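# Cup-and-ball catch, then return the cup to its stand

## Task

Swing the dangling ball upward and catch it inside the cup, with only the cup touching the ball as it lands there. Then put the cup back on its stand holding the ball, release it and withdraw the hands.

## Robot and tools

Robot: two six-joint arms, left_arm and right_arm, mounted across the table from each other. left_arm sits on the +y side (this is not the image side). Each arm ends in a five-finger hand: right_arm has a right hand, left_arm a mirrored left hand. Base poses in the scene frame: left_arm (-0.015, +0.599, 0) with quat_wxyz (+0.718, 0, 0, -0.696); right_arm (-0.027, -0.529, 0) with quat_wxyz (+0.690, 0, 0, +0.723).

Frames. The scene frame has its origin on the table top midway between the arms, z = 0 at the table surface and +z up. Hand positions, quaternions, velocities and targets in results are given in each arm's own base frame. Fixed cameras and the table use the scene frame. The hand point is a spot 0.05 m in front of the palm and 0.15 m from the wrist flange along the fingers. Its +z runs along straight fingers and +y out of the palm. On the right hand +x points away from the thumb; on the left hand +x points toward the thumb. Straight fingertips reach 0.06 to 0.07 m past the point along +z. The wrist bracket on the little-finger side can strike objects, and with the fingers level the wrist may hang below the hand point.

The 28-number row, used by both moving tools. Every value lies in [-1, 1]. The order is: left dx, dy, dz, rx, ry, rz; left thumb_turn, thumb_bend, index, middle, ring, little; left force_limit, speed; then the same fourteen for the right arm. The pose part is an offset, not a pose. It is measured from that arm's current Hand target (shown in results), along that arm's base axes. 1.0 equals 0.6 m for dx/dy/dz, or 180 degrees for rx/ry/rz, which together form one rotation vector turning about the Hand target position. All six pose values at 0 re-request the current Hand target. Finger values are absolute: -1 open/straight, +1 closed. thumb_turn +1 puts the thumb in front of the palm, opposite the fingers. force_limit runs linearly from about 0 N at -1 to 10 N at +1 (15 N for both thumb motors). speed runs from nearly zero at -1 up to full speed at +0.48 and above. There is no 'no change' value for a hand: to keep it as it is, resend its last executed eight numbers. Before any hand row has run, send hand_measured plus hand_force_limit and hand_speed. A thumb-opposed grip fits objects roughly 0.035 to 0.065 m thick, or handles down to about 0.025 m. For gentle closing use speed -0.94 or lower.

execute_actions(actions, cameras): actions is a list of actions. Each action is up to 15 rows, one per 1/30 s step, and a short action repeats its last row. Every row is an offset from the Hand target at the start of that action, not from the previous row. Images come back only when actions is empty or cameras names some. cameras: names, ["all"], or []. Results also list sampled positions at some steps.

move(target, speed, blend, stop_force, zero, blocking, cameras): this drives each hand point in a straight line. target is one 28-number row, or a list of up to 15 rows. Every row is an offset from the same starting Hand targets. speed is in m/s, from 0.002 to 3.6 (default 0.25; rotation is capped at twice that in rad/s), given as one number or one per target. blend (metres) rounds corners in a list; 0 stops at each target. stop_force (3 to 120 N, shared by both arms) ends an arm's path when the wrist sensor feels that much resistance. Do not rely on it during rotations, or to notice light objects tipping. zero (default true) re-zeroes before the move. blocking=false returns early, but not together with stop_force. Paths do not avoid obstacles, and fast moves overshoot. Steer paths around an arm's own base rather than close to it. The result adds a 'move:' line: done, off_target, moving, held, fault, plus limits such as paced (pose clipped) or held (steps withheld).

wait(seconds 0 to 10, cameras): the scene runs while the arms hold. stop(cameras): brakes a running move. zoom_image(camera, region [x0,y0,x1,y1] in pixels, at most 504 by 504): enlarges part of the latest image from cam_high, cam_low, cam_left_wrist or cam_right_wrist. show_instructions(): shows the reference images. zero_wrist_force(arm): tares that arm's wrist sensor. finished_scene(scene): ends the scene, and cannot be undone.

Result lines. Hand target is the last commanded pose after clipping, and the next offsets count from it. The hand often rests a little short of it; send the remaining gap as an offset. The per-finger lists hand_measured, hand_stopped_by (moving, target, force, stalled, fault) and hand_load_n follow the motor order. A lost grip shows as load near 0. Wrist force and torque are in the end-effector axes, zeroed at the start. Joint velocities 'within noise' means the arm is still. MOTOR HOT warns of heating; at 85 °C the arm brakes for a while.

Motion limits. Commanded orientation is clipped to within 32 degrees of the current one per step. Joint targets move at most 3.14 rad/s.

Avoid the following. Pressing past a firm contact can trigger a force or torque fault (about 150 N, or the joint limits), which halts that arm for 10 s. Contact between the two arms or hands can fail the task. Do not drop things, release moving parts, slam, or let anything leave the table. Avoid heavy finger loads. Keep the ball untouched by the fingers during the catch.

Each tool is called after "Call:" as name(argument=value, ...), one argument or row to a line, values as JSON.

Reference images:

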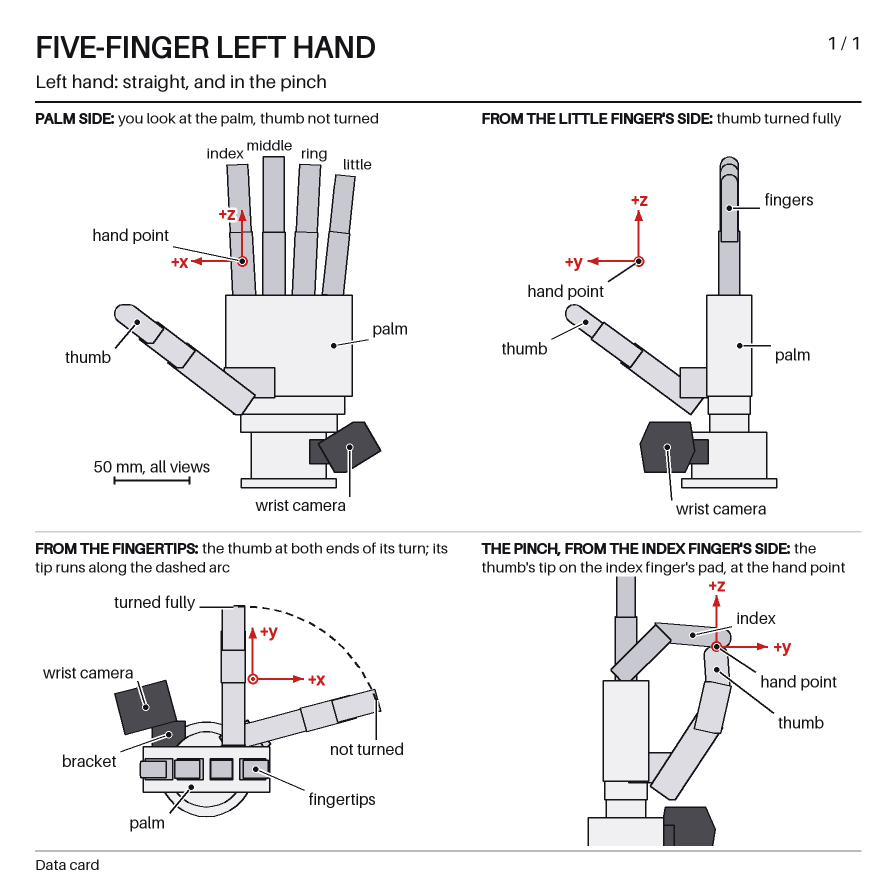

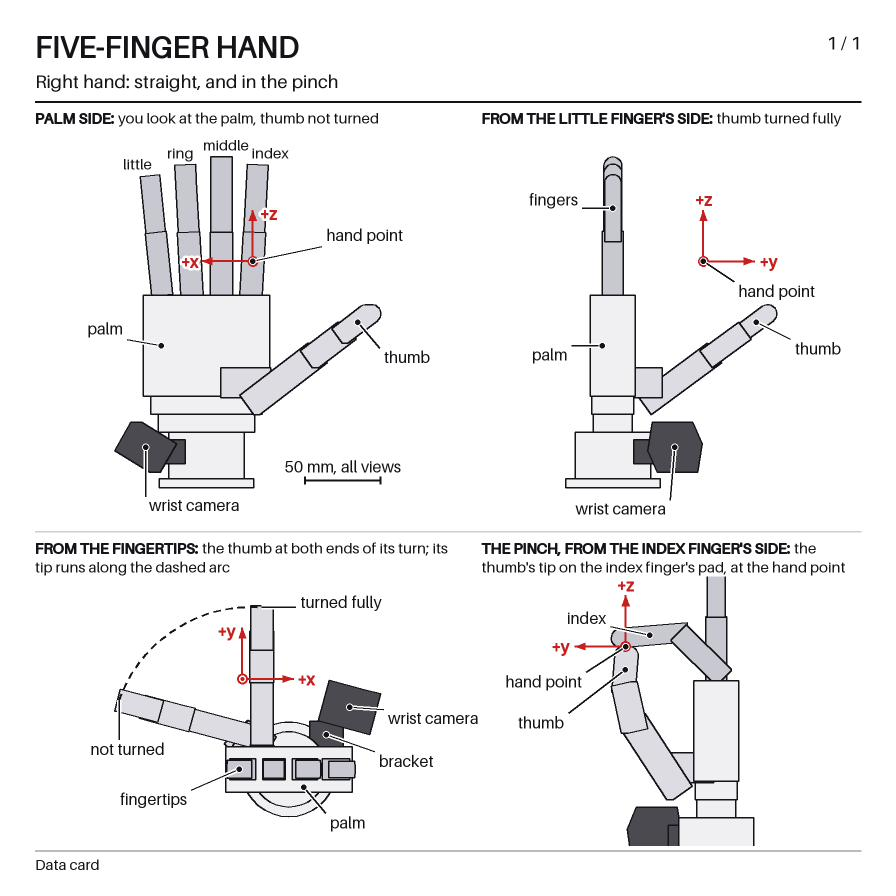

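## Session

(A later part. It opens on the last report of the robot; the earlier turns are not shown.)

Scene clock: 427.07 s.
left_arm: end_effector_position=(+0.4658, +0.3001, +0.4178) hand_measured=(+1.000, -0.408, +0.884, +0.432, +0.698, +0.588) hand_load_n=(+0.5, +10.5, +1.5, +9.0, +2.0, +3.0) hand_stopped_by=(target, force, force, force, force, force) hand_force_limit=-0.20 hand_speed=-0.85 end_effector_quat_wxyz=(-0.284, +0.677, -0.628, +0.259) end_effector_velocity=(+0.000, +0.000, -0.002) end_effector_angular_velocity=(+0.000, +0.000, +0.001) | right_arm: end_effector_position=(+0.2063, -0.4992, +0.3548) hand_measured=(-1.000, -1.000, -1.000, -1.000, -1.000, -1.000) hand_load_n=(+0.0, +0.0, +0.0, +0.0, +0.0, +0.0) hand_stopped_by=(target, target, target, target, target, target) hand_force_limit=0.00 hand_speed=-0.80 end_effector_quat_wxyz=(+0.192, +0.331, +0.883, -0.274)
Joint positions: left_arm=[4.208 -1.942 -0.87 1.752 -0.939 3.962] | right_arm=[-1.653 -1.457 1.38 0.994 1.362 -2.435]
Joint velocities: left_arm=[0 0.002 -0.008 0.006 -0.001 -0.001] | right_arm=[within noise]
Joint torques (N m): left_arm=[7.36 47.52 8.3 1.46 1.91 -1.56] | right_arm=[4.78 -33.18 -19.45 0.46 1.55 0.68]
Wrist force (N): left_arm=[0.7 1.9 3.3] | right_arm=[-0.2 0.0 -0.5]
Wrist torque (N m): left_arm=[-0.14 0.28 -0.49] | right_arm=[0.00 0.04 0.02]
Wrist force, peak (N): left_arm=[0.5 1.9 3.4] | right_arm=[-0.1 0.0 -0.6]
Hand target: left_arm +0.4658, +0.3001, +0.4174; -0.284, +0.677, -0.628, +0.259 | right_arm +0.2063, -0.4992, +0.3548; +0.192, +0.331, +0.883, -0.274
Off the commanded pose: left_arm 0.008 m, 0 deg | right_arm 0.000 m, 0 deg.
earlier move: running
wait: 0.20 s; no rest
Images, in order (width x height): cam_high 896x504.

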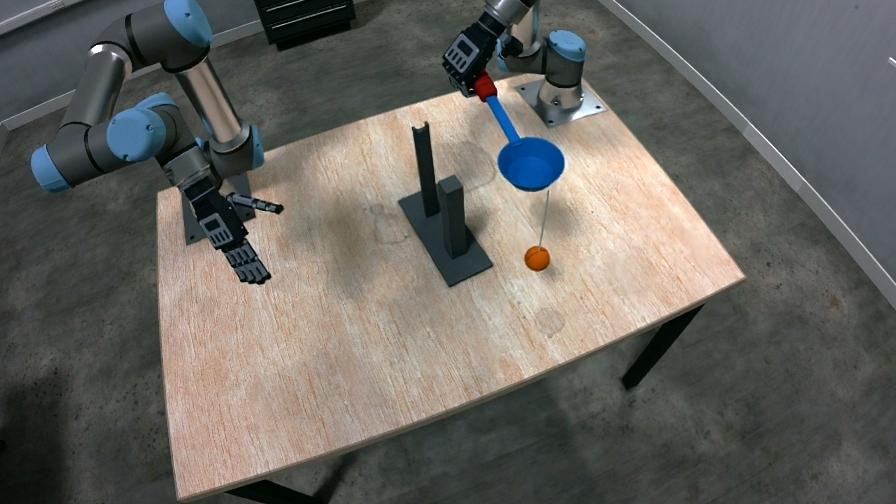

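Call:
wait(
  seconds=10,
)

Call:
execute_actions(
  actions=[
    [[0,0,0,0,0,0,1,0.9,0.9,0.9,0.8,0.8,-0.2,-0.85,0,0,0,0,0,0,-1,-1,-1,-1,-1,-1,0,-0.8],[0.016,-0.0005,0,0,0,0,1,0.9,0.9,0.9,0.8,0.8,-0.2,-0.85,0,0,0,0,0,0,-1,-1,-1,-1,-1,-1,0,-0.8],[0.035,-0.0011,0,0,0,0,1,0.9,0.9,0.9,0.8,0.8,-0.2,-0.85,0,0,0,0,0,0,-1,-1,-1,-1,-1,-1,0,-0.8],[0.0558,-0.0017,0,0,0,0,1,0.9,0.9,0.9,0.8,0.8,-0.2,-0.85,0,0,0,0,0,0,-1,-1,-1,-1,-1,-1,0,-0.8],[0.0773,-0.0024,0,0,0,0,1,0.9,0.9,0.9,0.8,0.8,-0.2,-0.85,0,0,0,0,0,0,-1,-1,-1,-1,-1,-1,0,-0.8],[0.0981,-0.0031,0,0,0,0,1,0.9,0.9,0.9,0.8,0.8,-0.2,-0.85,0,0,0,0,0,0,-1,-1,-1,-1,-1,-1,0,-0.8],[0.1171,-0.0036,0,0,0,0,1,0.9,0.9,0.9,0.8,0.8,-0.2,-0.85,0,0,0,0,0,0,-1,-1,-1,-1,-1,-1,0,-0.8],[0.1332,-0.0041,0,0,0,0,1,0.9,0.9,0.9,0.8,0.8,-0.2,-0.85,0,0,0,0,0,0,-1,-1,-1,-1,-1,-1,0,-0.8],[0.1454,-0.0045,0,0,0,0,1,0.9,0.9,0.9,0.8,0.8,-0.2,-0.85,0,0,0,0,0,0,-1,-1,-1,-1,-1,-1,0,-0.8],[0.153,-0.0048,0,0,0,0,1,0.9,0.9,0.9,0.8,0.8,-0.2,-0.85,0,0,0,0,0,0,-1,-1,-1,-1,-1,-1,0,-0.8],[0.1556,-0.0048,0,0,0,0,1,0.9,0.9,0.9,0.8,0.8,-0.2,-0.85,0,0,0,0,0,0,-1,-1,-1,-1,-1,-1,0,-0.8],[0.1531,-0.0048,0,0,0,0,1,0.9,0.9,0.9,0.8,0.8,-0.2,-0.85,0,0,0,0,0,0,-1,-1,-1,-1,-1,-1,0,-0.8],[0.1455,-0.0045,0,0,0,0,1,0.9,0.9,0.9,0.8,0.8,-0.2,-0.85,0,0,0,0,0,0,-1,-1,-1,-1,-1,-1,0,-0.8],[0.1333,-0.0041,0,0,0,0,1,0.9,0.9,0.9,0.8,0.8,-0.2,-0.85,0,0,0,0,0,0,-1,-1,-1,-1,-1,-1,0,-0.8],[0.1173,-0.0036,0,0,0,0,1,0.9,0.9,0.9,0.8,0.8,-0.2,-0.85,0,0,0,0,0,0,-1,-1,-1,-1,-1,-1,0,-0.8]],
    [[-0.019,0.0005,0,0,0,0,1,0.9,0.9,0.9,0.8,0.8,-0.2,-0.85,0,0,0,0,0,0,-1,-1,-1,-1,-1,-1,0,-0.8],[-0.0398,0.0012,0,0,0,0,1,0.9,0.9,0.9,0.8,0.8,-0.2,-0.85,0,0,0,0,0,0,-1,-1,-1,-1,-1,-1,0,-0.8],[-0.0613,0.0019,0,0,0,0,1,0.9,0.9,0.9,0.8,0.8,-0.2,-0.85,0,0,0,0,0,0,-1,-1,-1,-1,-1,-1,0,-0.8],[-0.0821,0.0025,0,0,0,0,1,0.9,0.9,0.9,0.8,0.8,-0.2,-0.85,0,0,0,0,0,0,-1,-1,-1,-1,-1,-1,0,-0.8],[-0.1011,0.0031,0,0,0,0,1,0.9,0.9,0.9,0.8,0.8,-0.2,-0.85,0,0,0,0,0,0,-1,-1,-1,-1,-1,-1,0,-0.8],[-0.1172,0.0036,0,0,0,0,1,0.9,0.9,0.9,0.8,0.8,-0.2,-0.85,0,0,0,0,0,0,-1,-1,-1,-1,-1,-1,0,-0.8],[-0.1294,0.004,0,0,0,0,1,0.9,0.9,0.9,0.8,0.8,-0.2,-0.85,0,0,0,0,0,0,-1,-1,-1,-1,-1,-1,0,-0.8],[-0.137,0.0042,0,0,0,0,1,0.9,0.9,0.9,0.8,0.8,-0.2,-0.85,0,0,0,0,0,0,-1,-1,-1,-1,-1,-1,0,-0.8],[-0.1396,0.0043,0,0,0,0,1,0.9,0.9,0.9,0.8,0.8,-0.2,-0.85,0,0,0,0,0,0,-1,-1,-1,-1,-1,-1,0,-0.8],[-0.1371,0.0042,0,0,0,0,1,0.9,0.9,0.9,0.8,0.8,-0.2,-0.85,0,0,0,0,0,0,-1,-1,-1,-1,-1,-1,0,-0.8],[-0.1295,0.004,0,0,0,0,1,0.9,0.9,0.9,0.8,0.8,-0.2,-0.85,0,0,0,0,0,0,-1,-1,-1,-1,-1,-1,0,-0.8],[-0.1173,0.0036,0,0,0,0,1,0.9,0.9,0.9,0.8,0.8,-0.2,-0.85,0,0,0,0,0,0,-1,-1,-1,-1,-1,-1,0,-0.8],[-0.1024,0.0031,0,0,0,0,1,0.9,0.9,0.9,0.8,0.8,-0.2,-0.85,0,0,0,0,0,0,-1,-1,-1,-1,-1,-1,0,-0.8],[-0.0847,0.0026,0,0,0,0,1,0.9,0.9,0.9,0.8,0.8,-0.2,-0.85,0,0,0,0,0,0,-1,-1,-1,-1,-1,-1,0,-0.8],[-0.0652,0.002,0,0,0,0,1,0.9,0.9,0.9,0.8,0.8,-0.2,-0.85,0,0,0,0,0,0,-1,-1,-1,-1,-1,-1,0,-0.8]],
    [[0.0203,-0.0007,0,0,0,0,1,0.9,0.9,0.9,0.8,0.8,-0.2,-0.85,0,0,0,0,0,0,-1,-1,-1,-1,-1,-1,0,-0.8],[0.0403,-0.0013,0,0,0,0,1,0.9,0.9,0.9,0.8,0.8,-0.2,-0.85,0,0,0,0,0,0,-1,-1,-1,-1,-1,-1,0,-0.8],[0.0589,-0.0019,0,0,0,0,1,0.9,0.9,0.9,0.8,0.8,-0.2,-0.85,0,0,0,0,0,0,-1,-1,-1,-1,-1,-1,0,-0.8],[0.0751,-0.0024,0,0,0,0,1,0.9,0.9,0.9,0.8,0.8,-0.2,-0.85,0,0,0,0,0,0,-1,-1,-1,-1,-1,-1,0,-0.8],[0.0881,-0.0028,0,0,0,0,1,0.9,0.9,0.9,0.8,0.8,-0.2,-0.85,0,0,0,0,0,0,-1,-1,-1,-1,-1,-1,0,-0.8],[0.097,-0.003,0,0,0,0,1,0.9,0.9,0.9,0.8,0.8,-0.2,-0.85,0,0,0,0,0,0,-1,-1,-1,-1,-1,-1,0,-0.8],[0.1016,-0.0032,0,0,0,0,1,0.9,0.9,0.9,0.8,0.8,-0.2,-0.85,0,0,0,0,0,0,-1,-1,-1,-1,-1,-1,0,-0.8],[0.1014,-0.0032,0,0,0,0,1,0.9,0.9,0.9,0.8,0.8,-0.2,-0.85,0,0,0,0,0,0,-1,-1,-1,-1,-1,-1,0,-0.8],[0.0966,-0.003,0,0,0,0,1,0.9,0.9,0.9,0.8,0.8,-0.2,-0.85,0,0,0,0,0,0,-1,-1,-1,-1,-1,-1,0,-0.8],[0.0873,-0.0027,0,0,0,0,1,0.9,0.9,0.9,0.8,0.8,-0.2,-0.85,0,0,0,0,0,0,-1,-1,-1,-1,-1,-1,0,-0.8],[0.0742,-0.0023,0,0,0,0,1,0.9,0.9,0.9,0.8,0.8,-0.2,-0.85,0,0,0,0,0,0,-1,-1,-1,-1,-1,-1,0,-0.8],[0.0578,-0.0018,0,0,0,0,1,0.9,0.9,0.9,0.8,0.8,-0.2,-0.85,0,0,0,0,0,0,-1,-1,-1,-1,-1,-1,0,-0.8],[0.039,-0.0012,0,0,0,0,1,0.9,0.9,0.9,0.8,0.8,-0.2,-0.85,0,0,0,0,0,0,-1,-1,-1,-1,-1,-1,0,-0.8],[0.019,-0.0006,0,0,0,0,1,0.9,0.9,0.9,0.8,0.8,-0.2,-0.85,0,0,0,0,0,0,-1,-1,-1,-1,-1,-1,0,-0.8],[-0.0013,0,0,0,0,0,1,0.9,0.9,0.9,0.8,0.8,-0.2,-0.85,0,0,0,0,0,0,-1,-1,-1,-1,-1,-1,0,-0.8]],
    [[-0.0194,0.0006,0,0,0,0,1,0.9,0.9,0.9,0.8,0.8,-0.2,-0.85,0,0,0,0,0,0,-1,-1,-1,-1,-1,-1,0,-0.8],[-0.037,0.0012,0,0,0,0,1,0.9,0.9,0.9,0.8,0.8,-0.2,-0.85,0,0,0,0,0,0,-1,-1,-1,-1,-1,-1,0,-0.8],[-0.0516,0.0016,0,0,0,0,1,0.9,0.9,0.9,0.8,0.8,-0.2,-0.85,0,0,0,0,0,0,-1,-1,-1,-1,-1,-1,0,-0.8],[-0.0627,0.002,0,0,0,0,1,0.9,0.9,0.9,0.8,0.8,-0.2,-0.85,0,0,0,0,0,0,-1,-1,-1,-1,-1,-1,0,-0.8],[-0.0695,0.0022,0,0,0,0,1,0.9,0.9,0.9,0.8,0.8,-0.2,-0.85,0,0,0,0,0,0,-1,-1,-1,-1,-1,-1,0,-0.8],[-0.0717,0.0022,0,0,0,0,1,0.9,0.9,0.9,0.8,0.8,-0.2,-0.85,0,0,0,0,0,0,-1,-1,-1,-1,-1,-1,0,-0.8],[-0.0692,0.0022,0,0,0,0,1,0.9,0.9,0.9,0.8,0.8,-0.2,-0.85,0,0,0,0,0,0,-1,-1,-1,-1,-1,-1,0,-0.8],[-0.0621,0.002,0,0,0,0,1,0.9,0.9,0.9,0.8,0.8,-0.2,-0.85,0,0,0,0,0,0,-1,-1,-1,-1,-1,-1,0,-0.8],[-0.0508,0.0016,0,0,0,0,1,0.9,0.9,0.9,0.8,0.8,-0.2,-0.85,0,0,0,0,0,0,-1,-1,-1,-1,-1,-1,0,-0.8]],
    [[0,0,0,0,0,0,1,0.9,0.9,0.9,0.8,0.8,-0.2,-0.85,0,0,0,0,0,0,-1,-1,-1,-1,-1,-1,0,-0.8],[0,0,0,0,0,0,1,0.9,0.9,0.9,0.8,0.8,-0.2,-0.85,0,0,0,0,0,0,-1,-1,-1,-1,-1,-1,0,-0.8],[0,0,0,0,0,0,1,0.9,0.9,0.9,0.8,0.8,-0.2,-0.85,0,0,0,0,0,0,-1,-1,-1,-1,-1,-1,0,-0.8],[0,0,0.0048,0,0,0,1,0.9,0.9,0.9,0.8,0.8,-0.2,-0.85,0,0,0,0,0,0,-1,-1,-1,-1,-1,-1,0,-0.8],[0,0,0.0128,0,0,0,1,0.9,0.9,0.9,0.8,0.8,-0.2,-0.85,0,0,0,0,0,0,-1,-1,-1,-1,-1,-1,0,-0.8],[0,0,0.0227,0,0,0,1,0.9,0.9,0.9,0.8,0.8,-0.2,-0.85,0,0,0,0,0,0,-1,-1,-1,-1,-1,-1,0,-0.8],[0,0,0.034,0,0,0,1,0.9,0.9,0.9,0.8,0.8,-0.2,-0.85,0,0,0,0,0,0,-1,-1,-1,-1,-1,-1,0,-0.8],[0,0,0.0472,0,0,0,1,0.9,0.9,0.9,0.8,0.8,-0.2,-0.85,0,0,0,0,0,0,-1,-1,-1,-1,-1,-1,0,-0.8],[0,0,0.0597,0,0,0,1,0.9,0.9,0.9,0.8,0.8,-0.2,-0.85,0,0,0,0,0,0,-1,-1,-1,-1,-1,-1,0,-0.8],[0,0,0.0638,0,0,0,1,0.9,0.9,0.9,0.8,0.8,-0.2,-0.85,0,0,0,0,0,0,-1,-1,-1,-1,-1,-1,0,-0.8],[0,0,0.0572,0,0,0,1,0.9,0.9,0.9,0.8,0.8,-0.2,-0.85,0,0,0,0,0,0,-1,-1,-1,-1,-1,-1,0,-0.8],[0,0,0.0443,0,0,0,1,0.9,0.9,0.9,0.8,0.8,-0.2,-0.85,0,0,0,0,0,0,-1,-1,-1,-1,-1,-1,0,-0.8],[0,0,0.0277,0,0,0,1,0.9,0.9,0.9,0.8,0.8,-0.2,-0.85,0,0,0,0,0,0,-1,-1,-1,-1,-1,-1,0,-0.8],[0,0,0.0067,0,0,0,1,0.9,0.9,0.9,0.8,0.8,-0.2,-0.85,0,0,0,0,0,0,-1,-1,-1,-1,-1,-1,0,-0.8],[0,0,-0.0182,0,0,0,1,0.9,0.9,0.9,0.8,0.8,-0.2,-0.85,0,0,0,0,0,0,-1,-1,-1,-1,-1,-1,0,-0.8]],
    [[-0.0018,0.0001,-0.0288,0,0,0,1,0.9,0.9,0.9,0.8,0.8,-0.2,-0.85,0,0,0,0,0,0,-1,-1,-1,-1,-1,-1,0,-0.8],[-0.0175,0.0005,-0.0518,0,0,0,1,0.9,0.9,0.9,0.8,0.8,-0.2,-0.85,0,0,0,0,0,0,-1,-1,-1,-1,-1,-1,0,-0.8],[-0.0408,0.0013,-0.0613,0,0,0,1,0.9,0.9,0.9,0.8,0.8,-0.2,-0.85,0,0,0,0,0,0,-1,-1,-1,-1,-1,-1,0,-0.8],[-0.067,0.0021,-0.056,0,0,0,1,0.9,0.9,0.9,0.8,0.8,-0.2,-0.85,0,0,0,0,0,0,-1,-1,-1,-1,-1,-1,0,-0.8],[-0.0841,0.0026,-0.0435,0,0,0,1,0.9,0.9,0.9,0.8,0.8,-0.2,-0.85,0,0,0,0,0,0,-1,-1,-1,-1,-1,-1,0,-0.8],[-0.0979,0.003,-0.0253,0,0,0,1,0.9,0.9,0.9,0.8,0.8,-0.2,-0.85,0,0,0,0,0,0,-1,-1,-1,-1,-1,-1,0,-0.8],[-0.1103,0.0034,-0.0016,0,0,0,1,0.9,0.9,0.9,0.8,0.8,-0.2,-0.85,0,0,0,0,0,0,-1,-1,-1,-1,-1,-1,0,-0.8],[-0.1113,0.0035,0.0274,0,0,0,1,0.9,0.9,0.9,0.8,0.8,-0.2,-0.85,0,0,0,0,0,0,-1,-1,-1,-1,-1,-1,0,-0.8],[-0.1056,0.0033,0.0502,0,0,0,1,0.9,0.9,0.9,0.8,0.8,-0.2,-0.85,0,0,0,0,0,0,-1,-1,-1,-1,-1,-1,0,-0.8],[-0.0961,0.003,0.0569,0,0,0,1,0.9,0.9,0.9,0.8,0.8,-0.2,-0.85,0,0,0,0,0,0,-1,-1,-1,-1,-1,-1,0,-0.8],[-0.088,0.0027,0.0445,0,0,0,1,0.9,0.9,0.9,0.8,0.8,-0.2,-0.85,0,0,0,0,0,0,-1,-1,-1,-1,-1,-1,0,-0.8],[-0.0875,0.0027,0.0232,0,0,0,1,0.9,0.9,0.9,0.8,0.8,-0.2,-0.85,0,0,0,0,0,0,-1,-1,-1,-1,-1,-1,0,-0.8],[-0.0875,0.0027,-0.005,0,0,0,1,0.9,0.9,0.9,0.8,0.8,-0.2,-0.85,0,0,0,0,0,0,-1,-1,-1,-1,-1,-1,0,-0.8],[-0.0875,0.0027,-0.0335,0,0,0,1,0.9,0.9,0.9,0.8,0.8,-0.2,-0.85,0,0,0,0,0,0,-1,-1,-1,-1,-1,-1,0,-0.8],[-0.0866,0.0304,-0.0481,0,0,0,1,0.9,0.9,0.9,0.8,0.8,-0.2,-0.85,0,0,0,0,0,0,-1,-1,-1,-1,-1,-1,0,-0.8]],
    [[0.0008,0.0268,-0.0127,0,0,0,1,0.9,0.9,0.9,0.8,0.8,-0.2,-0.85,0,0,0,0,0,0,-1,-1,-1,-1,-1,-1,0,-0.8],[0.0016,0.0511,-0.0214,0,0,0,1,0.9,0.9,0.9,0.8,0.8,-0.2,-0.85,0,0,0,0,0,0,-1,-1,-1,-1,-1,-1,0,-0.8],[0.0022,0.0709,-0.0262,0,0,0,1,0.9,0.9,0.9,0.8,0.8,-0.2,-0.85,0,0,0,0,0,0,-1,-1,-1,-1,-1,-1,0,-0.8],[0.0026,0.0846,-0.0292,0,0,0,1,0.9,0.9,0.9,0.8,0.8,-0.2,-0.85,0,0,0,0,0,0,-1,-1,-1,-1,-1,-1,0,-0.8],[0.0028,0.0902,-0.0305,0,0,0,1,0.9,0.9,0.9,0.8,0.8,-0.2,-0.85,0,0,0,0,0,0,-1,-1,-1,-1,-1,-1,0,-0.8],[0.0026,0.0861,-0.0304,0,0,0,1,0.9,0.9,0.9,0.8,0.8,-0.2,-0.85,0,0,0,0,0,0,-1,-1,-1,-1,-1,-1,0,-0.8],[0.0022,0.0704,-0.0284,0,0,0,1,0.9,0.9,0.9,0.8,0.8,-0.2,-0.85,0,0,0,0,0,0,-1,-1,-1,-1,-1,-1,0,-0.8],[0.0018,0.0606,-0.0249,0,0,0,1,0.9,0.9,0.9,0.8,0.8,-0.2,-0.85,0,0,0,0,0,0,-1,-1,-1,-1,-1,-1,0,-0.8],[0.0018,0.0606,-0.0195,0,0,0,1,0.9,0.9,0.9,0.8,0.8,-0.2,-0.85,0,0,0,0,0,0,-1,-1,-1,-1,-1,-1,0,-0.8]],
  ],
  cameras=["cam_high", "cam_low"],
)

Call:
wait(
  seconds=0.1,
  cameras=["cam_high", "cam_low"],
)

Call:
wait(
  seconds=0.1,
  cameras=["cam_high", "cam_low"],
)

Call:
wait(
  seconds=0.1,
  cameras=["cam_high", "cam_low"],
)

Call:
wait(
  seconds=0.1,
  cameras=["cam_high", "cam_low"],
)

Scene clock: 431.10 s.
left_arm: end_effector_position=(+0.4658, +0.3001, +0.4100) hand_measured=(+1.000, -0.408, +0.884, +0.432, +0.698, +0.588) hand_load_n=(+0.5, +10.5, +1.5, +8.5, +2.0, +3.0) hand_stopped_by=(target, force, force, force, force, force) hand_force_limit=-0.20 hand_speed=-0.85 end_effector_quat_wxyz=(-0.284, +0.677, -0.628, +0.259) | right_arm: end_effector_position=(+0.2063, -0.4992, +0.3548) hand_measured=(-1.000, -1.000, -1.000, -1.000, -1.000, -1.000) hand_load_n=(+0.0, +0.0, +0.0, +0.0, +0.0, +0.0) hand_stopped_by=(target, target, target, target, target, target) hand_force_limit=0.00 hand_speed=-0.80 end_effector_quat_wxyz=(+0.192, +0.331, +0.883, -0.274)
Joint positions: left_arm=[4.208 -1.934 -0.901 1.775 -0.939 3.962] | right_arm=[-1.653 -1.457 1.38 0.994 1.362 -2.435]
Joint torques (N m): left_arm=[4.7 48.23 8.77 1.57 0.61 -1.59] | right_arm=[4.67 -33.53 -20.21 0.46 1.5 0.9]
Wrist force (N): left_arm=[0.7 2.1 3.2] | right_arm=[-0.1 0.0 -0.4]
Wrist torque (N m): left_arm=[-0.11 0.27 -0.50] | right_arm=[0.00 0.02 0.02]
Wrist force, peak (N): left_arm=[0.7 2.1 3.5] | right_arm=[-0.1 0.2 -0.7]
Hand target: left_arm +0.4658, +0.3001, +0.4100; -0.284, +0.677, -0.628, +0.259 | right_arm +0.2063, -0.4992, +0.3548; +0.192, +0.331, +0.883, -0.274
Off the commanded pose: left_arm 0.000 m, 0 deg | right_arm 0.000 m, 0 deg.
earlier move: done
wait: 0.00 of 10 s (the move ended)

Scene clock: 434.80 s.
left_arm: end_effector_position=(+0.4149, +0.3547, +0.3585) hand_measured=(+1.000, -0.408, +0.884, +0.432, +0.698, +0.590) hand_load_n=(+1.5, +10.5, +2.0, +8.5, +1.5, +2.0) hand_stopped_by=(target, force, force, force, force, force) hand_force_limit=-0.20 hand_speed=-0.85 end_effector_quat_wxyz=(-0.284, +0.677, -0.628, +0.259) | right_arm: end_effector_position=(+0.2063, -0.4992, +0.3548) hand_measured=(-1.000, -1.000, -1.000, -1.000, -1.000, -1.000) hand_load_n=(+0.0, +0.0, +0.0, +0.0, +0.0, +0.0) hand_stopped_by=(target, target, target, target, target, target) hand_force_limit=0.00 hand_speed=-0.80 end_effector_quat_wxyz=(+0.192, +0.331, +0.883, -0.274)
Joint positions: left_arm=[4.364 -1.931 -1.067 1.827 -0.87 4.14] | right_arm=[-1.653 -1.457 1.38 0.994 1.362 -2.435]
Joint torques (N m): left_arm=[-10.08 21.88 30.46 -3.83 -0.46 -1.74] | right_arm=[4.23 -33.49 -20.27 0.53 1.47 0.8]
Wrist force (N): left_arm=[1.1 2.3 2.8] | right_arm=[-0.1 0.0 -0.4]
Wrist torque (N m): left_arm=[-0.10 0.21 -0.48] | right_arm=[0.00 0.03 0.02]
Wrist force, peak (N): left_arm=[0.9 4.4 7.1] | right_arm=[0.0 0.2 -0.7]
Hand target: left_arm +0.4149, +0.3547, +0.3585; -0.284, +0.677, -0.628, +0.259 | right_arm +0.2063, -0.4992, +0.3548; +0.192, +0.331, +0.883, -0.274
Off the commanded pose: left_arm 0.000 m, 0 deg | right_arm 0.000 m, 0 deg.
Step readings (end_effector_position of left_arm | right_arm):
0: (+0.4658, +0.3001, +0.4100) | (+0.2063, -0.4992, +0.3548)
1: (+0.4658, +0.3001, +0.4100) | (+0.2063, -0.4992, +0.3548)
2: (+0.4658, +0.3001, +0.4100) | (+0.2063, -0.4992, +0.3548)
4: (+0.4682, +0.2999, +0.4099) | (+0.2063, -0.4992, +0.3548)
8: (+0.4943, +0.2975, +0.4086) | (+0.2063, -0.4992, +0.3548)
15: (+0.5434, +0.2943, +0.4079) | (+0.2063, -0.4992, +0.3548)
16: (+0.5440, +0.2949, +0.4084) | (+0.2063, -0.4992, +0.3548)
17: (+0.5426, +0.2956, +0.4089) | (+0.2063, -0.4992, +0.3548)
19: (+0.5326, +0.2975, +0.4104) | (+0.2063, -0.4992, +0.3548)
23: (+0.5012, +0.2991, +0.4116) | (+0.2063, -0.4992, +0.3548)
30: (+0.4692, +0.2998, +0.4101) | (+0.2063, -0.4992, +0.3548)
31: (+0.4733, +0.2995, +0.4098) | (+0.2063, -0.4992, +0.3548)
32: (+0.4785, +0.2992, +0.4095) | (+0.2063, -0.4992, +0.3548)
34: (+0.4925, +0.2979, +0.4089) | (+0.2063, -0.4992, +0.3548)
38: (+0.5268, +0.2941, +0.4077) | (+0.2063, -0.4992, +0.3548)
45: (+0.5368, +0.2972, +0.4101) | (+0.2063, -0.4992, +0.3548)
46: (+0.5311, +0.2978, +0.4106) | (+0.2063, -0.4992, +0.3548)
47: (+0.5242, +0.2982, +0.4110) | (+0.2063, -0.4992, +0.3548)
49: (+0.5063, +0.2990, +0.4115) | (+0.2063, -0.4992, +0.3548)
53: (+0.4768, +0.2995, +0.4111) | (+0.2063, -0.4992, +0.3548)
60: (+0.4663, +0.3000, +0.4101) | (+0.2063, -0.4992, +0.3548)
61: (+0.4662, +0.3000, +0.4101) | (+0.2063, -0.4992, +0.3548)
62: (+0.4661, +0.3000, +0.4101) | (+0.2063, -0.4992, +0.3548)
64: (+0.4660, +0.3000, +0.4100) | (+0.2063, -0.4992, +0.3548)
68: (+0.4658, +0.2999, +0.4152) | (+0.2063, -0.4992, +0.3548)
75: (+0.4655, +0.2996, +0.4348) | (+0.2063, -0.4992, +0.3548)
76: (+0.4656, +0.2998, +0.4312) | (+0.2063, -0.4992, +0.3548)
77: (+0.4657, +0.3000, +0.4254) | (+0.2063, -0.4992, +0.3548)
79: (+0.4633, +0.3007, +0.4063) | (+0.2063, -0.4992, +0.3548)
83: (+0.4380, +0.3004, +0.3850) | (+0.2063, -0.4992, +0.3548)
90: (+0.4144, +0.3009, +0.4113) | (+0.2063, -0.4992, +0.3548)
91: (+0.4141, +0.3020, +0.4042) | (+0.2063, -0.4992, +0.3548)
92: (+0.4138, +0.3056, +0.3965) | (+0.2063, -0.4992, +0.3548)
94: (+0.4131, +0.3193, +0.3817) | (+0.2063, -0.4992, +0.3548)
98: (+0.4123, +0.3514, +0.3607) | (+0.2063, -0.4992, +0.3548)
105: (+0.4146, +0.3548, +0.3583) | (+0.2063, -0.4992, +0.3548)
Images, in order (width x height): cam_high 896x504, cam_low 896x504.

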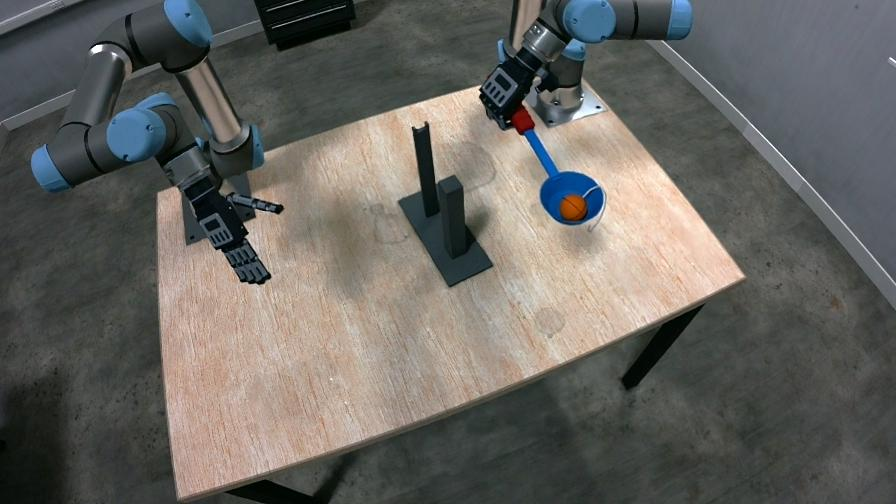

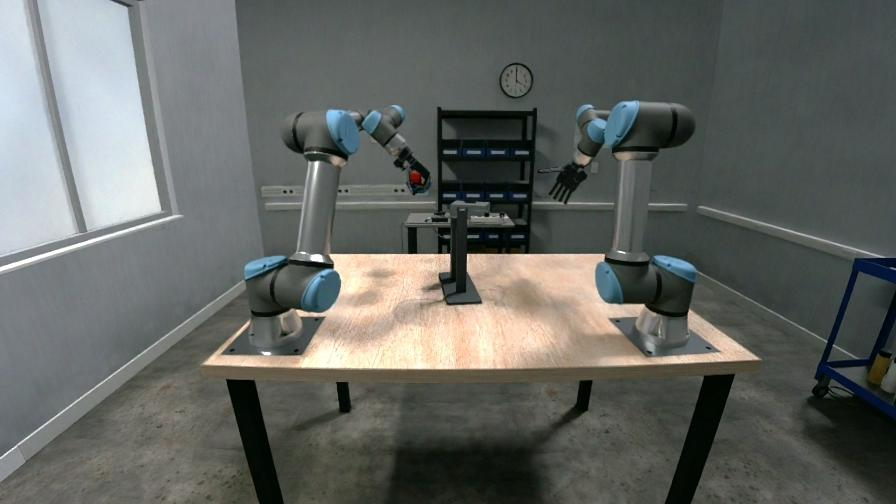

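Scene clock: 434.90 s.
left_arm: end_effector_position=(+0.4149, +0.3547, +0.3585) hand_measured=(+1.000, -0.408, +0.884, +0.432, +0.698, +0.590) hand_load_n=(+1.0, +11.0, +2.0, +8.5, +2.0, +2.5) hand_stopped_by=(target, force, force, force, force, force) hand_force_limit=-0.20 hand_speed=-0.85 end_effector_quat_wxyz=(-0.284, +0.677, -0.628, +0.259) | right_arm: end_effector_position=(+0.2063, -0.4992, +0.3548) hand_measured=(-1.000, -1.000, -1.000, -1.000, -1.000, -1.000) hand_load_n=(+0.0, +0.0, +0.0, +0.0, +0.0, +0.0) hand_stopped_by=(target, target, target, target, target, target) hand_force_limit=0.00 hand_speed=-0.80 end_effector_quat_wxyz=(+0.192, +0.331, +0.883, -0.274)
Joint positions: left_arm=[4.364 -1.931 -1.067 1.827 -0.87 4.14] | right_arm=[-1.653 -1.457 1.38 0.994 1.362 -2.435]
Joint torques (N m): left_arm=[-9.63 20.83 32.19 -3.96 -0.48 -1.68] | right_arm=[5.05 -33.11 -19.98 0.36 1.52 0.8]
Wrist force (N): left_arm=[1.0 2.3 2.6] | right_arm=[0.0 0.0 -0.5]
Wrist torque (N m): left_arm=[-0.13 0.12 -0.49] | right_arm=[0.00 0.01 0.03]
Wrist force, peak (N): left_arm=[1.0 1.1 3.8] | right_arm=[-0.3 0.1 -0.5]
Hand target: left_arm +0.4149, +0.3547, +0.3585; -0.284, +0.677, -0.628, +0.259 | right_arm +0.2063, -0.4992, +0.3548; +0.192, +0.331, +0.883, -0.274
Off the commanded pose: left_arm 0.000 m, 0 deg | right_arm 0.000 m, 0 deg.
wait: 0.10 s; no rest
Images, in order (width x height): cam_high 896x504, cam_low 896x504.

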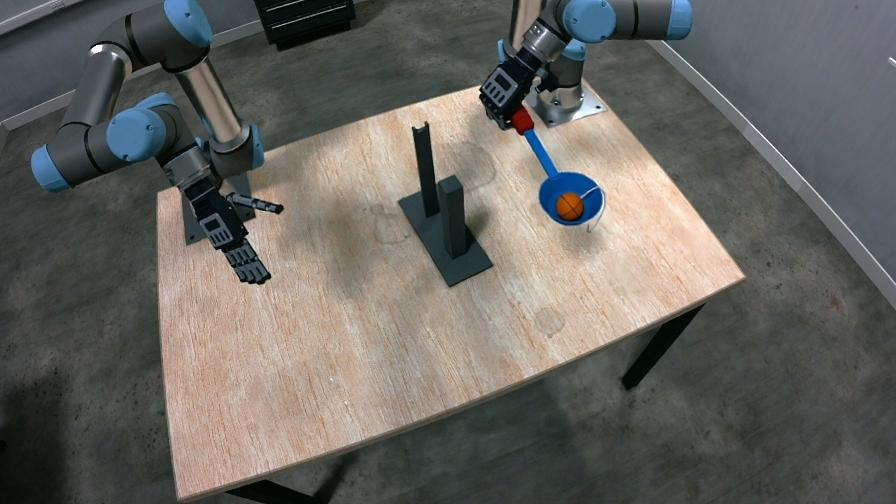

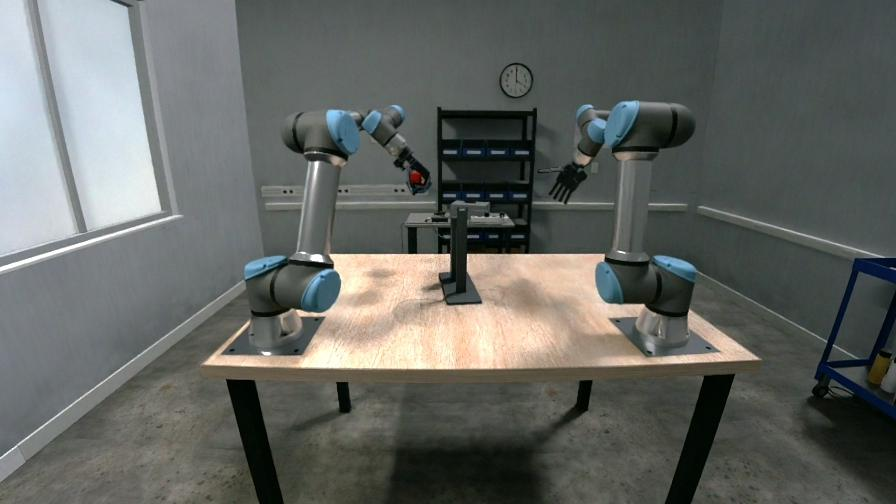

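Scene clock: 435.00 s.
left_arm: end_effector_position=(+0.4149, +0.3547, +0.3585) hand_measured=(+1.000, -0.408, +0.884, +0.432, +0.698, +0.590) hand_load_n=(+0.5, +10.5, +1.5, +8.5, +2.0, +3.0) hand_stopped_by=(target, force, force, force, force, force) hand_force_limit=-0.20 hand_speed=-0.85 end_effector_quat_wxyz=(-0.284, +0.677, -0.628, +0.259) | right_arm: end_effector_position=(+0.2063, -0.4992, +0.3548) hand_measured=(-1.000, -1.000, -1.000, -1.000, -1.000, -1.000) hand_load_n=(+0.0, +0.0, +0.0, +0.0, +0.0, +0.0) hand_stopped_by=(target, target, target, target, target, target) hand_force_limit=0.00 hand_speed=-0.80 end_effector_quat_wxyz=(+0.192, +0.331, +0.883, -0.274)
Joint positions: left_arm=[4.364 -1.931 -1.067 1.827 -0.87 4.14] | right_arm=[-1.653 -1.457 1.38 0.994 1.362 -2.435]
Joint torques (N m): left_arm=[-9.18 22.15 31.64 -3.97 -0.41 -1.69] | right_arm=[4.85 -33.12 -20.56 0.49 1.47 0.77]
Wrist force (N): left_arm=[0.9 1.7 3.2] | right_arm=[-0.2 -0.1 -0.3]
Wrist torque (N m): left_arm=[-0.13 0.32 -0.37] | right_arm=[-0.02 0.04 0.01]
Wrist force, peak (N): left_arm=[0.9 1.7 3.2] | right_arm=[0.1 0.1 -0.5]
Hand target: left_arm +0.4149, +0.3547, +0.3585; -0.284, +0.677, -0.628, +0.259 | right_arm +0.2063, -0.4992, +0.3548; +0.192, +0.331, +0.883, -0.274
Off the commanded pose: left_arm 0.000 m, 0 deg | right_arm 0.000 m, 0 deg.
wait: 0.10 s; no rest
Images, in order (width x height): cam_high 896x504, cam_low 896x504.

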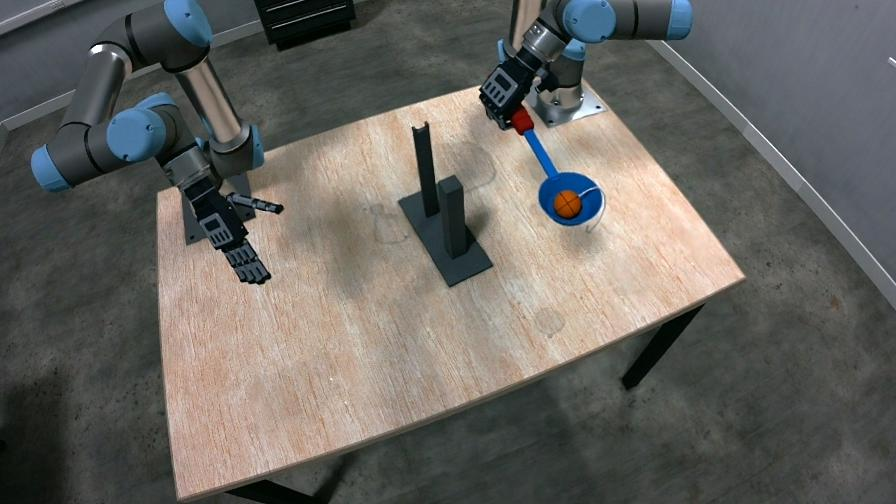

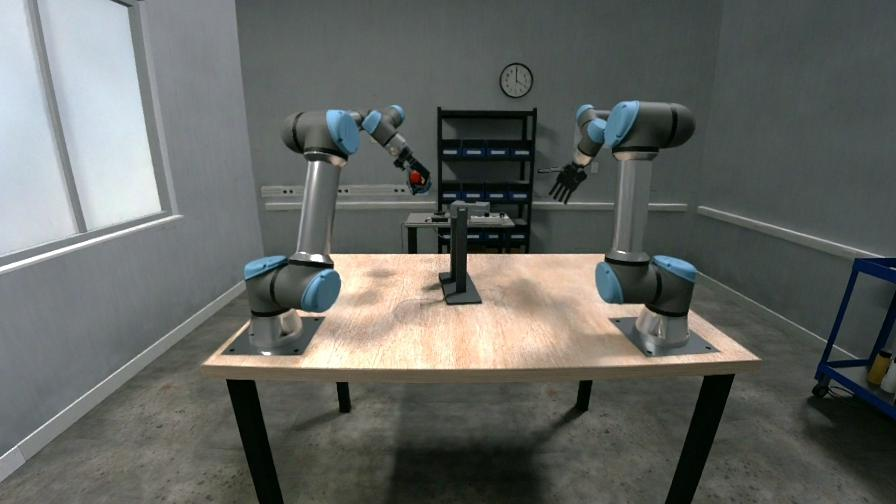

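Scene clock: 435.10 s.
left_arm: end_effector_position=(+0.4149, +0.3547, +0.3585) hand_measured=(+1.000, -0.408, +0.884, +0.432, +0.698, +0.590) hand_load_n=(+0.5, +10.5, +2.0, +8.5, +2.0, +2.5) hand_stopped_by=(target, force, force, force, force, force) hand_force_limit=-0.20 hand_speed=-0.85 end_effector_quat_wxyz=(-0.284, +0.677, -0.628, +0.259) | right_arm: end_effector_position=(+0.2063, -0.4992, +0.3548) hand_measured=(-1.000, -1.000, -1.000, -1.000, -1.000, -1.000) hand_load_n=(+0.0, -0.5, +0.0, +0.0, +0.0, +0.0) hand_stopped_by=(target, target, target, target, target, target) hand_force_limit=0.00 hand_speed=-0.80 end_effector_quat_wxyz=(+0.192, +0.331, +0.883, -0.274)
Joint positions: left_arm=[4.364 -1.931 -1.067 1.827 -0.87 4.14] | right_arm=[-1.653 -1.457 1.38 0.994 1.362 -2.435]
Joint torques (N m): left_arm=[-9.05 21.33 31.23 -3.86 -0.49 -1.72] | right_arm=[4.07 -33.59 -20.24 0.58 1.37 0.94]
Wrist force (N): left_arm=[1.0 1.6 3.6] | right_arm=[0.0 0.0 -0.1]
Wrist torque (N m): left_arm=[-0.13 0.34 -0.31] | right_arm=[-0.02 0.00 0.03]
Wrist force, peak (N): left_arm=[1.0 1.6 3.6] | right_arm=[-0.1 0.1 -0.6]
Hand target: left_arm +0.4149, +0.3547, +0.3585; -0.284, +0.677, -0.628, +0.259 | right_arm +0.2063, -0.4992, +0.3548; +0.192, +0.331, +0.883, -0.274
Off the commanded pose: left_arm 0.000 m, 0 deg | right_arm 0.000 m, 0 deg.
wait: 0.10 s; no rest
Images, in order (width x height): cam_high 896x504, cam_low 896x504.

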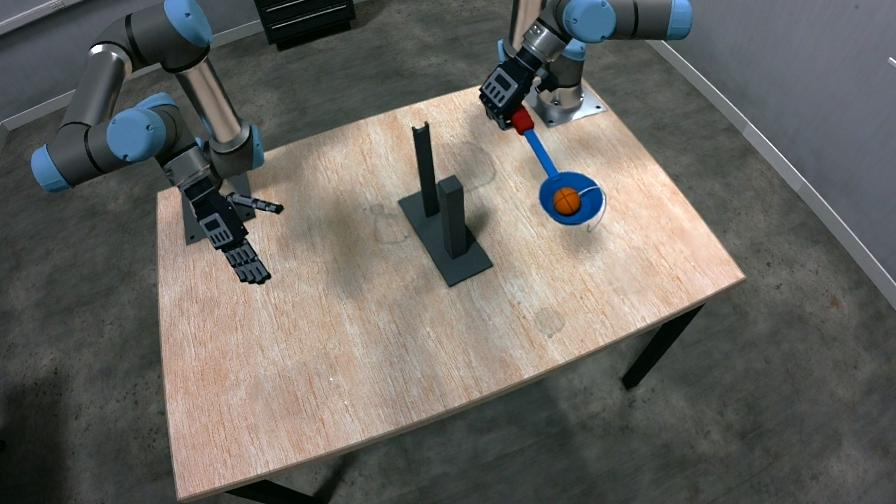

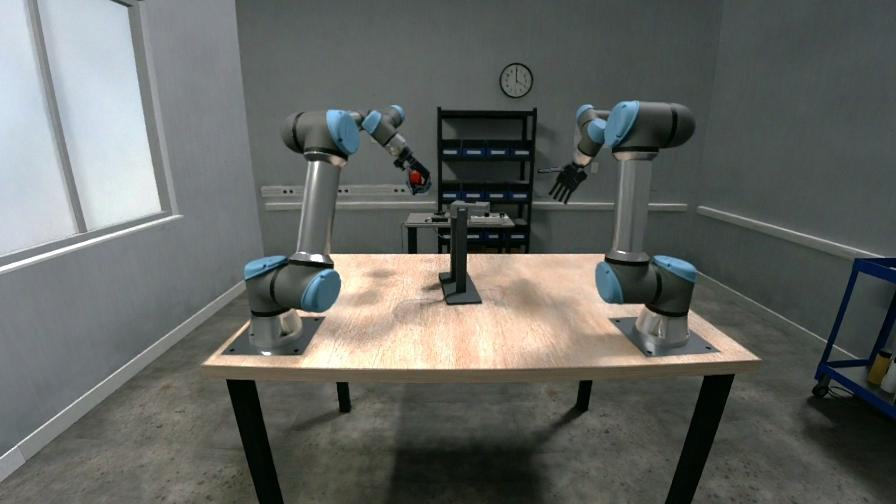

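Scene clock: 435.20 s.
left_arm: end_effector_position=(+0.4149, +0.3547, +0.3585) hand_measured=(+1.000, -0.408, +0.884, +0.432, +0.698, +0.590) hand_load_n=(+1.0, +11.0, +2.0, +8.5, +1.5, +2.0) hand_stopped_by=(target, force, force, force, force, force) hand_force_limit=-0.20 hand_speed=-0.85 end_effector_quat_wxyz=(-0.284, +0.677, -0.628, +0.259) | right_arm: end_effector_position=(+0.2063, -0.4992, +0.3548) hand_measured=(-1.000, -1.000, -1.000, -1.000, -1.000, -1.000) hand_load_n=(-0.5, +0.0, +0.0, +0.0, +0.0, +0.0) hand_stopped_by=(target, target, target, target, target, target) hand_force_limit=0.00 hand_speed=-0.80 end_effector_quat_wxyz=(+0.192, +0.331, +0.883, -0.274)
Joint positions: left_arm=[4.364 -1.931 -1.067 1.827 -0.87 4.14] | right_arm=[-1.653 -1.457 1.38 0.994 1.362 -2.435]
Joint torques (N m): left_arm=[-9.41 22.08 31.21 -3.9 -0.45 -1.72] | right_arm=[4.64 -33.37 -20.31 0.41 1.59 0.92]
Wrist force (N): left_arm=[0.7 1.8 2.7] | right_arm=[0.0 0.2 -0.3]
Wrist torque (N m): left_arm=[-0.12 0.20 -0.38] | right_arm=[0.03 0.01 0.03]
Wrist force, peak (N): left_arm=[1.0 1.7 3.2] | right_arm=[-0.2 0.0 -0.6]
Hand target: left_arm +0.4149, +0.3547, +0.3585; -0.284, +0.677, -0.628, +0.259 | right_arm +0.2063, -0.4992, +0.3548; +0.192, +0.331, +0.883, -0.274
Off the commanded pose: left_arm 0.000 m, 0 deg | right_arm 0.000 m, 0 deg.
wait: 0.10 s; no rest
Images, in order (width x height): cam_high 896x504, cam_low 896x504.

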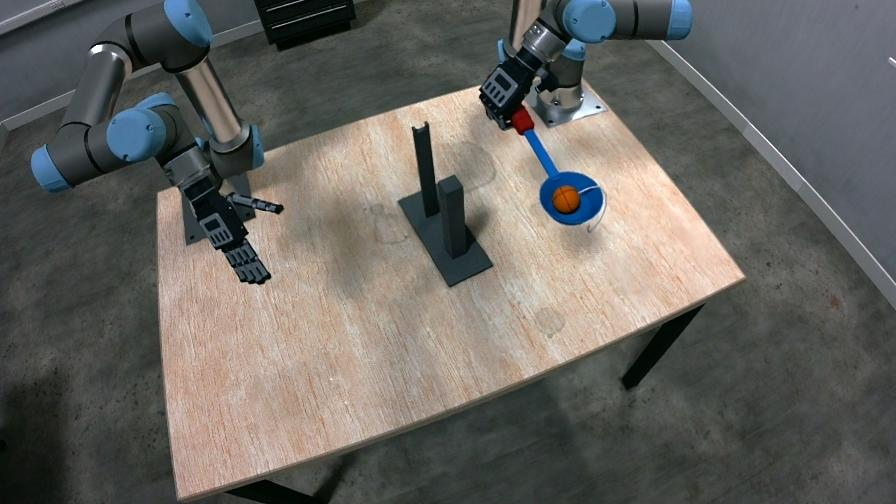

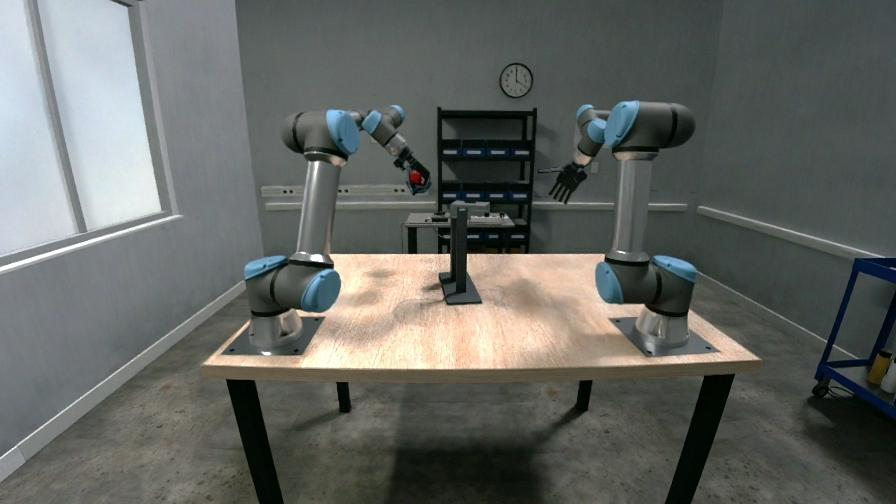

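Call:
move(
  target=[
    [0,0,0.1,0,0,0,1,0.9,0.9,0.9,0.8,0.8,-0.2,-0.85,0,0,0,0,0,0,-1,-1,-1,-1,-1,-1,0,-0.8],
  ],
  speed=0.06,
  cameras=["all"],
)

Scene clock: 437.80 s.
left_arm: end_effector_position=(+0.4149, +0.3547, +0.4185) hand_measured=(+1.000, -0.408, +0.884, +0.432, +0.698, +0.590) hand_load_n=(+1.0, +10.5, +2.0, +8.5, +2.0, +2.5) hand_stopped_by=(target, force, force, force, force, force) hand_force_limit=-0.20 hand_speed=-0.85 end_effector_quat_wxyz=(-0.284, +0.677, -0.628, +0.259) | right_arm: end_effector_position=(+0.2063, -0.4992, +0.3548) hand_measured=(-1.000, -1.000, -1.000, -1.000, -1.000, -1.000) hand_load_n=(+0.0, +0.0, +0.0, +0.0, +0.0, +0.0) hand_stopped_by=(target, target, target, target, target, target) hand_force_limit=0.00 hand_speed=-0.80 end_effector_quat_wxyz=(+0.192, +0.331, +0.883, -0.274)
Joint positions: left_arm=[4.364 -1.97 -0.854 1.654 -0.87 4.14] | right_arm=[-1.653 -1.457 1.38 0.994 1.362 -2.435]
Joint torques (N m): left_arm=[-9.22 22.79 30.64 -4.01 -0.63 2.9] | right_arm=[4.2 -32.68 -20.8 0.65 1.43 0.82]
Wrist force (N): left_arm=[0.2 2.2 3.1] | right_arm=[0.0 0.1 -0.4]
Wrist torque (N m): left_arm=[-0.11 0.34 -0.43] | right_arm=[0.01 0.01 0.02]
Wrist force, peak (N): left_arm=[1.1 2.3 3.5] | right_arm=[-0.2 0.1 -0.7]
Hand target: left_arm +0.4149, +0.3547, +0.4185; -0.284, +0.677, -0.628, +0.259 | right_arm +0.2063, -0.4992, +0.3548; +0.192, +0.331, +0.883, -0.274
Off the commanded pose: left_arm 0.000 m, 0 deg | right_arm 0.000 m, 0 deg.
move: done
camera_calibration:
cam_left_wrist: T_world_to_cam=[[0.66457, -0.261333, 0.700037, -0.475817], [-0.443934, -0.891672, 0.0885694, 0.472703], [0.601057, -0.36963, -0.708593, 0.288279], [0, 0, 0, 1]] pos_world=[0.35279, 0.403706, 0.495495]
cam_right_wrist: T_world_to_cam=[[0.517513, 0.729735, -0.44684, 0.416962], [0.69486, -0.0536516, 0.717141, -0.405557], [0.49935, -0.681622, -0.534829, -0.143561], [0, 0, 0, 1]] pos_world=[0.137709, -0.423885, 0.400376]

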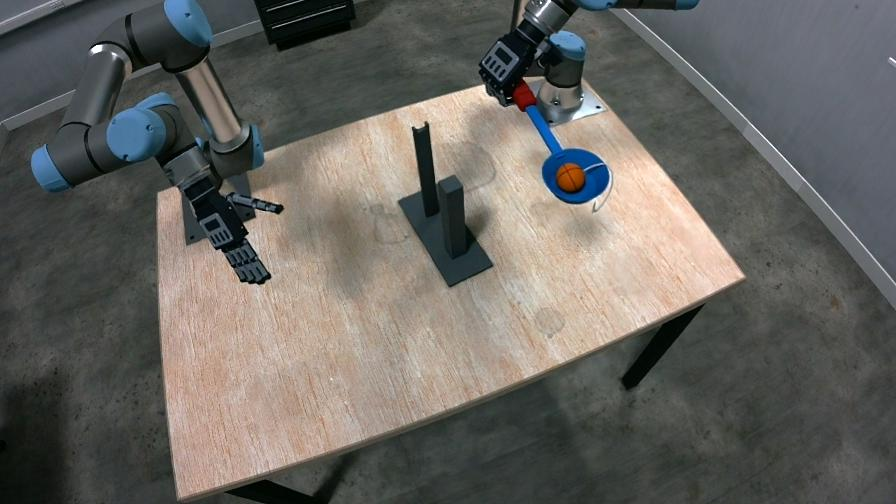

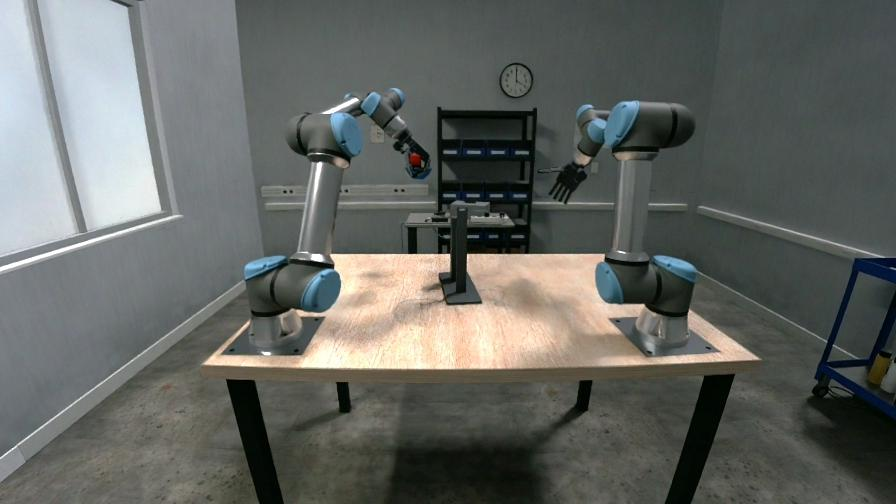

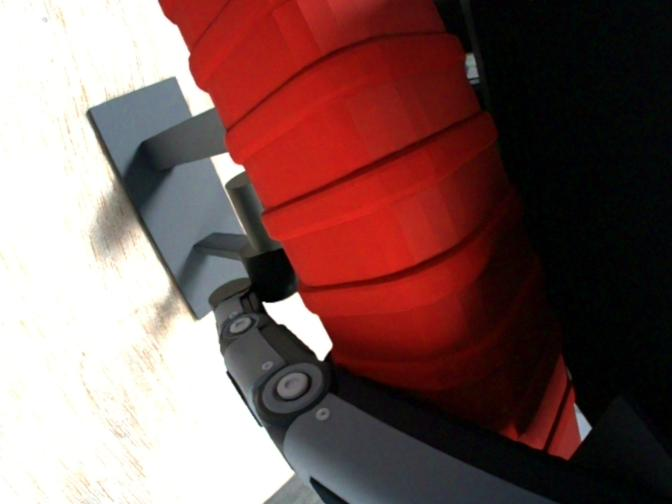

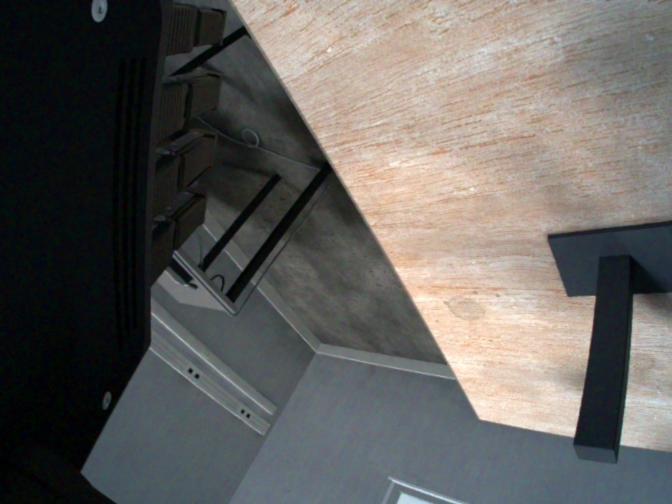

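Call:
zoom_image(
  camera="cam_high",
  region=[460, 40, 660, 240],
)

Call:
zoom_image(
  camera="cam_low",
  region=[340, 80, 500, 200],
)

Call:
zoom_image(
  camera="cam_high",
  region=[370, 100, 520, 300],
)

Scaled by 2.520.

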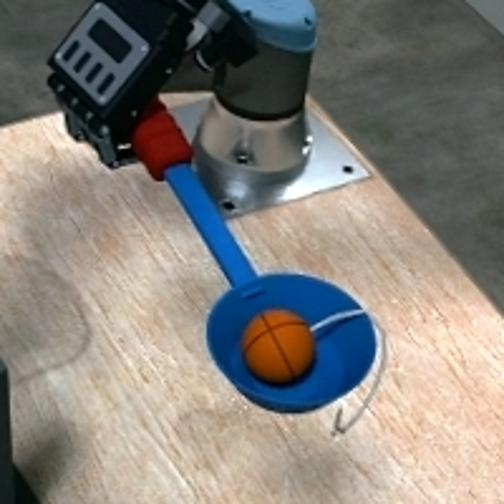

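Scaled by 3.150.

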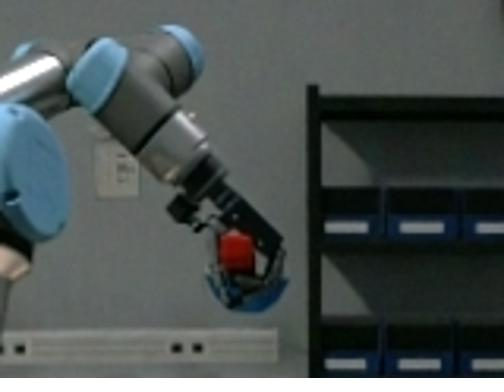

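Scaled by 2.520.

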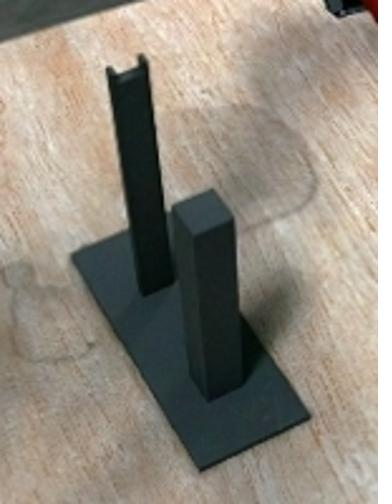

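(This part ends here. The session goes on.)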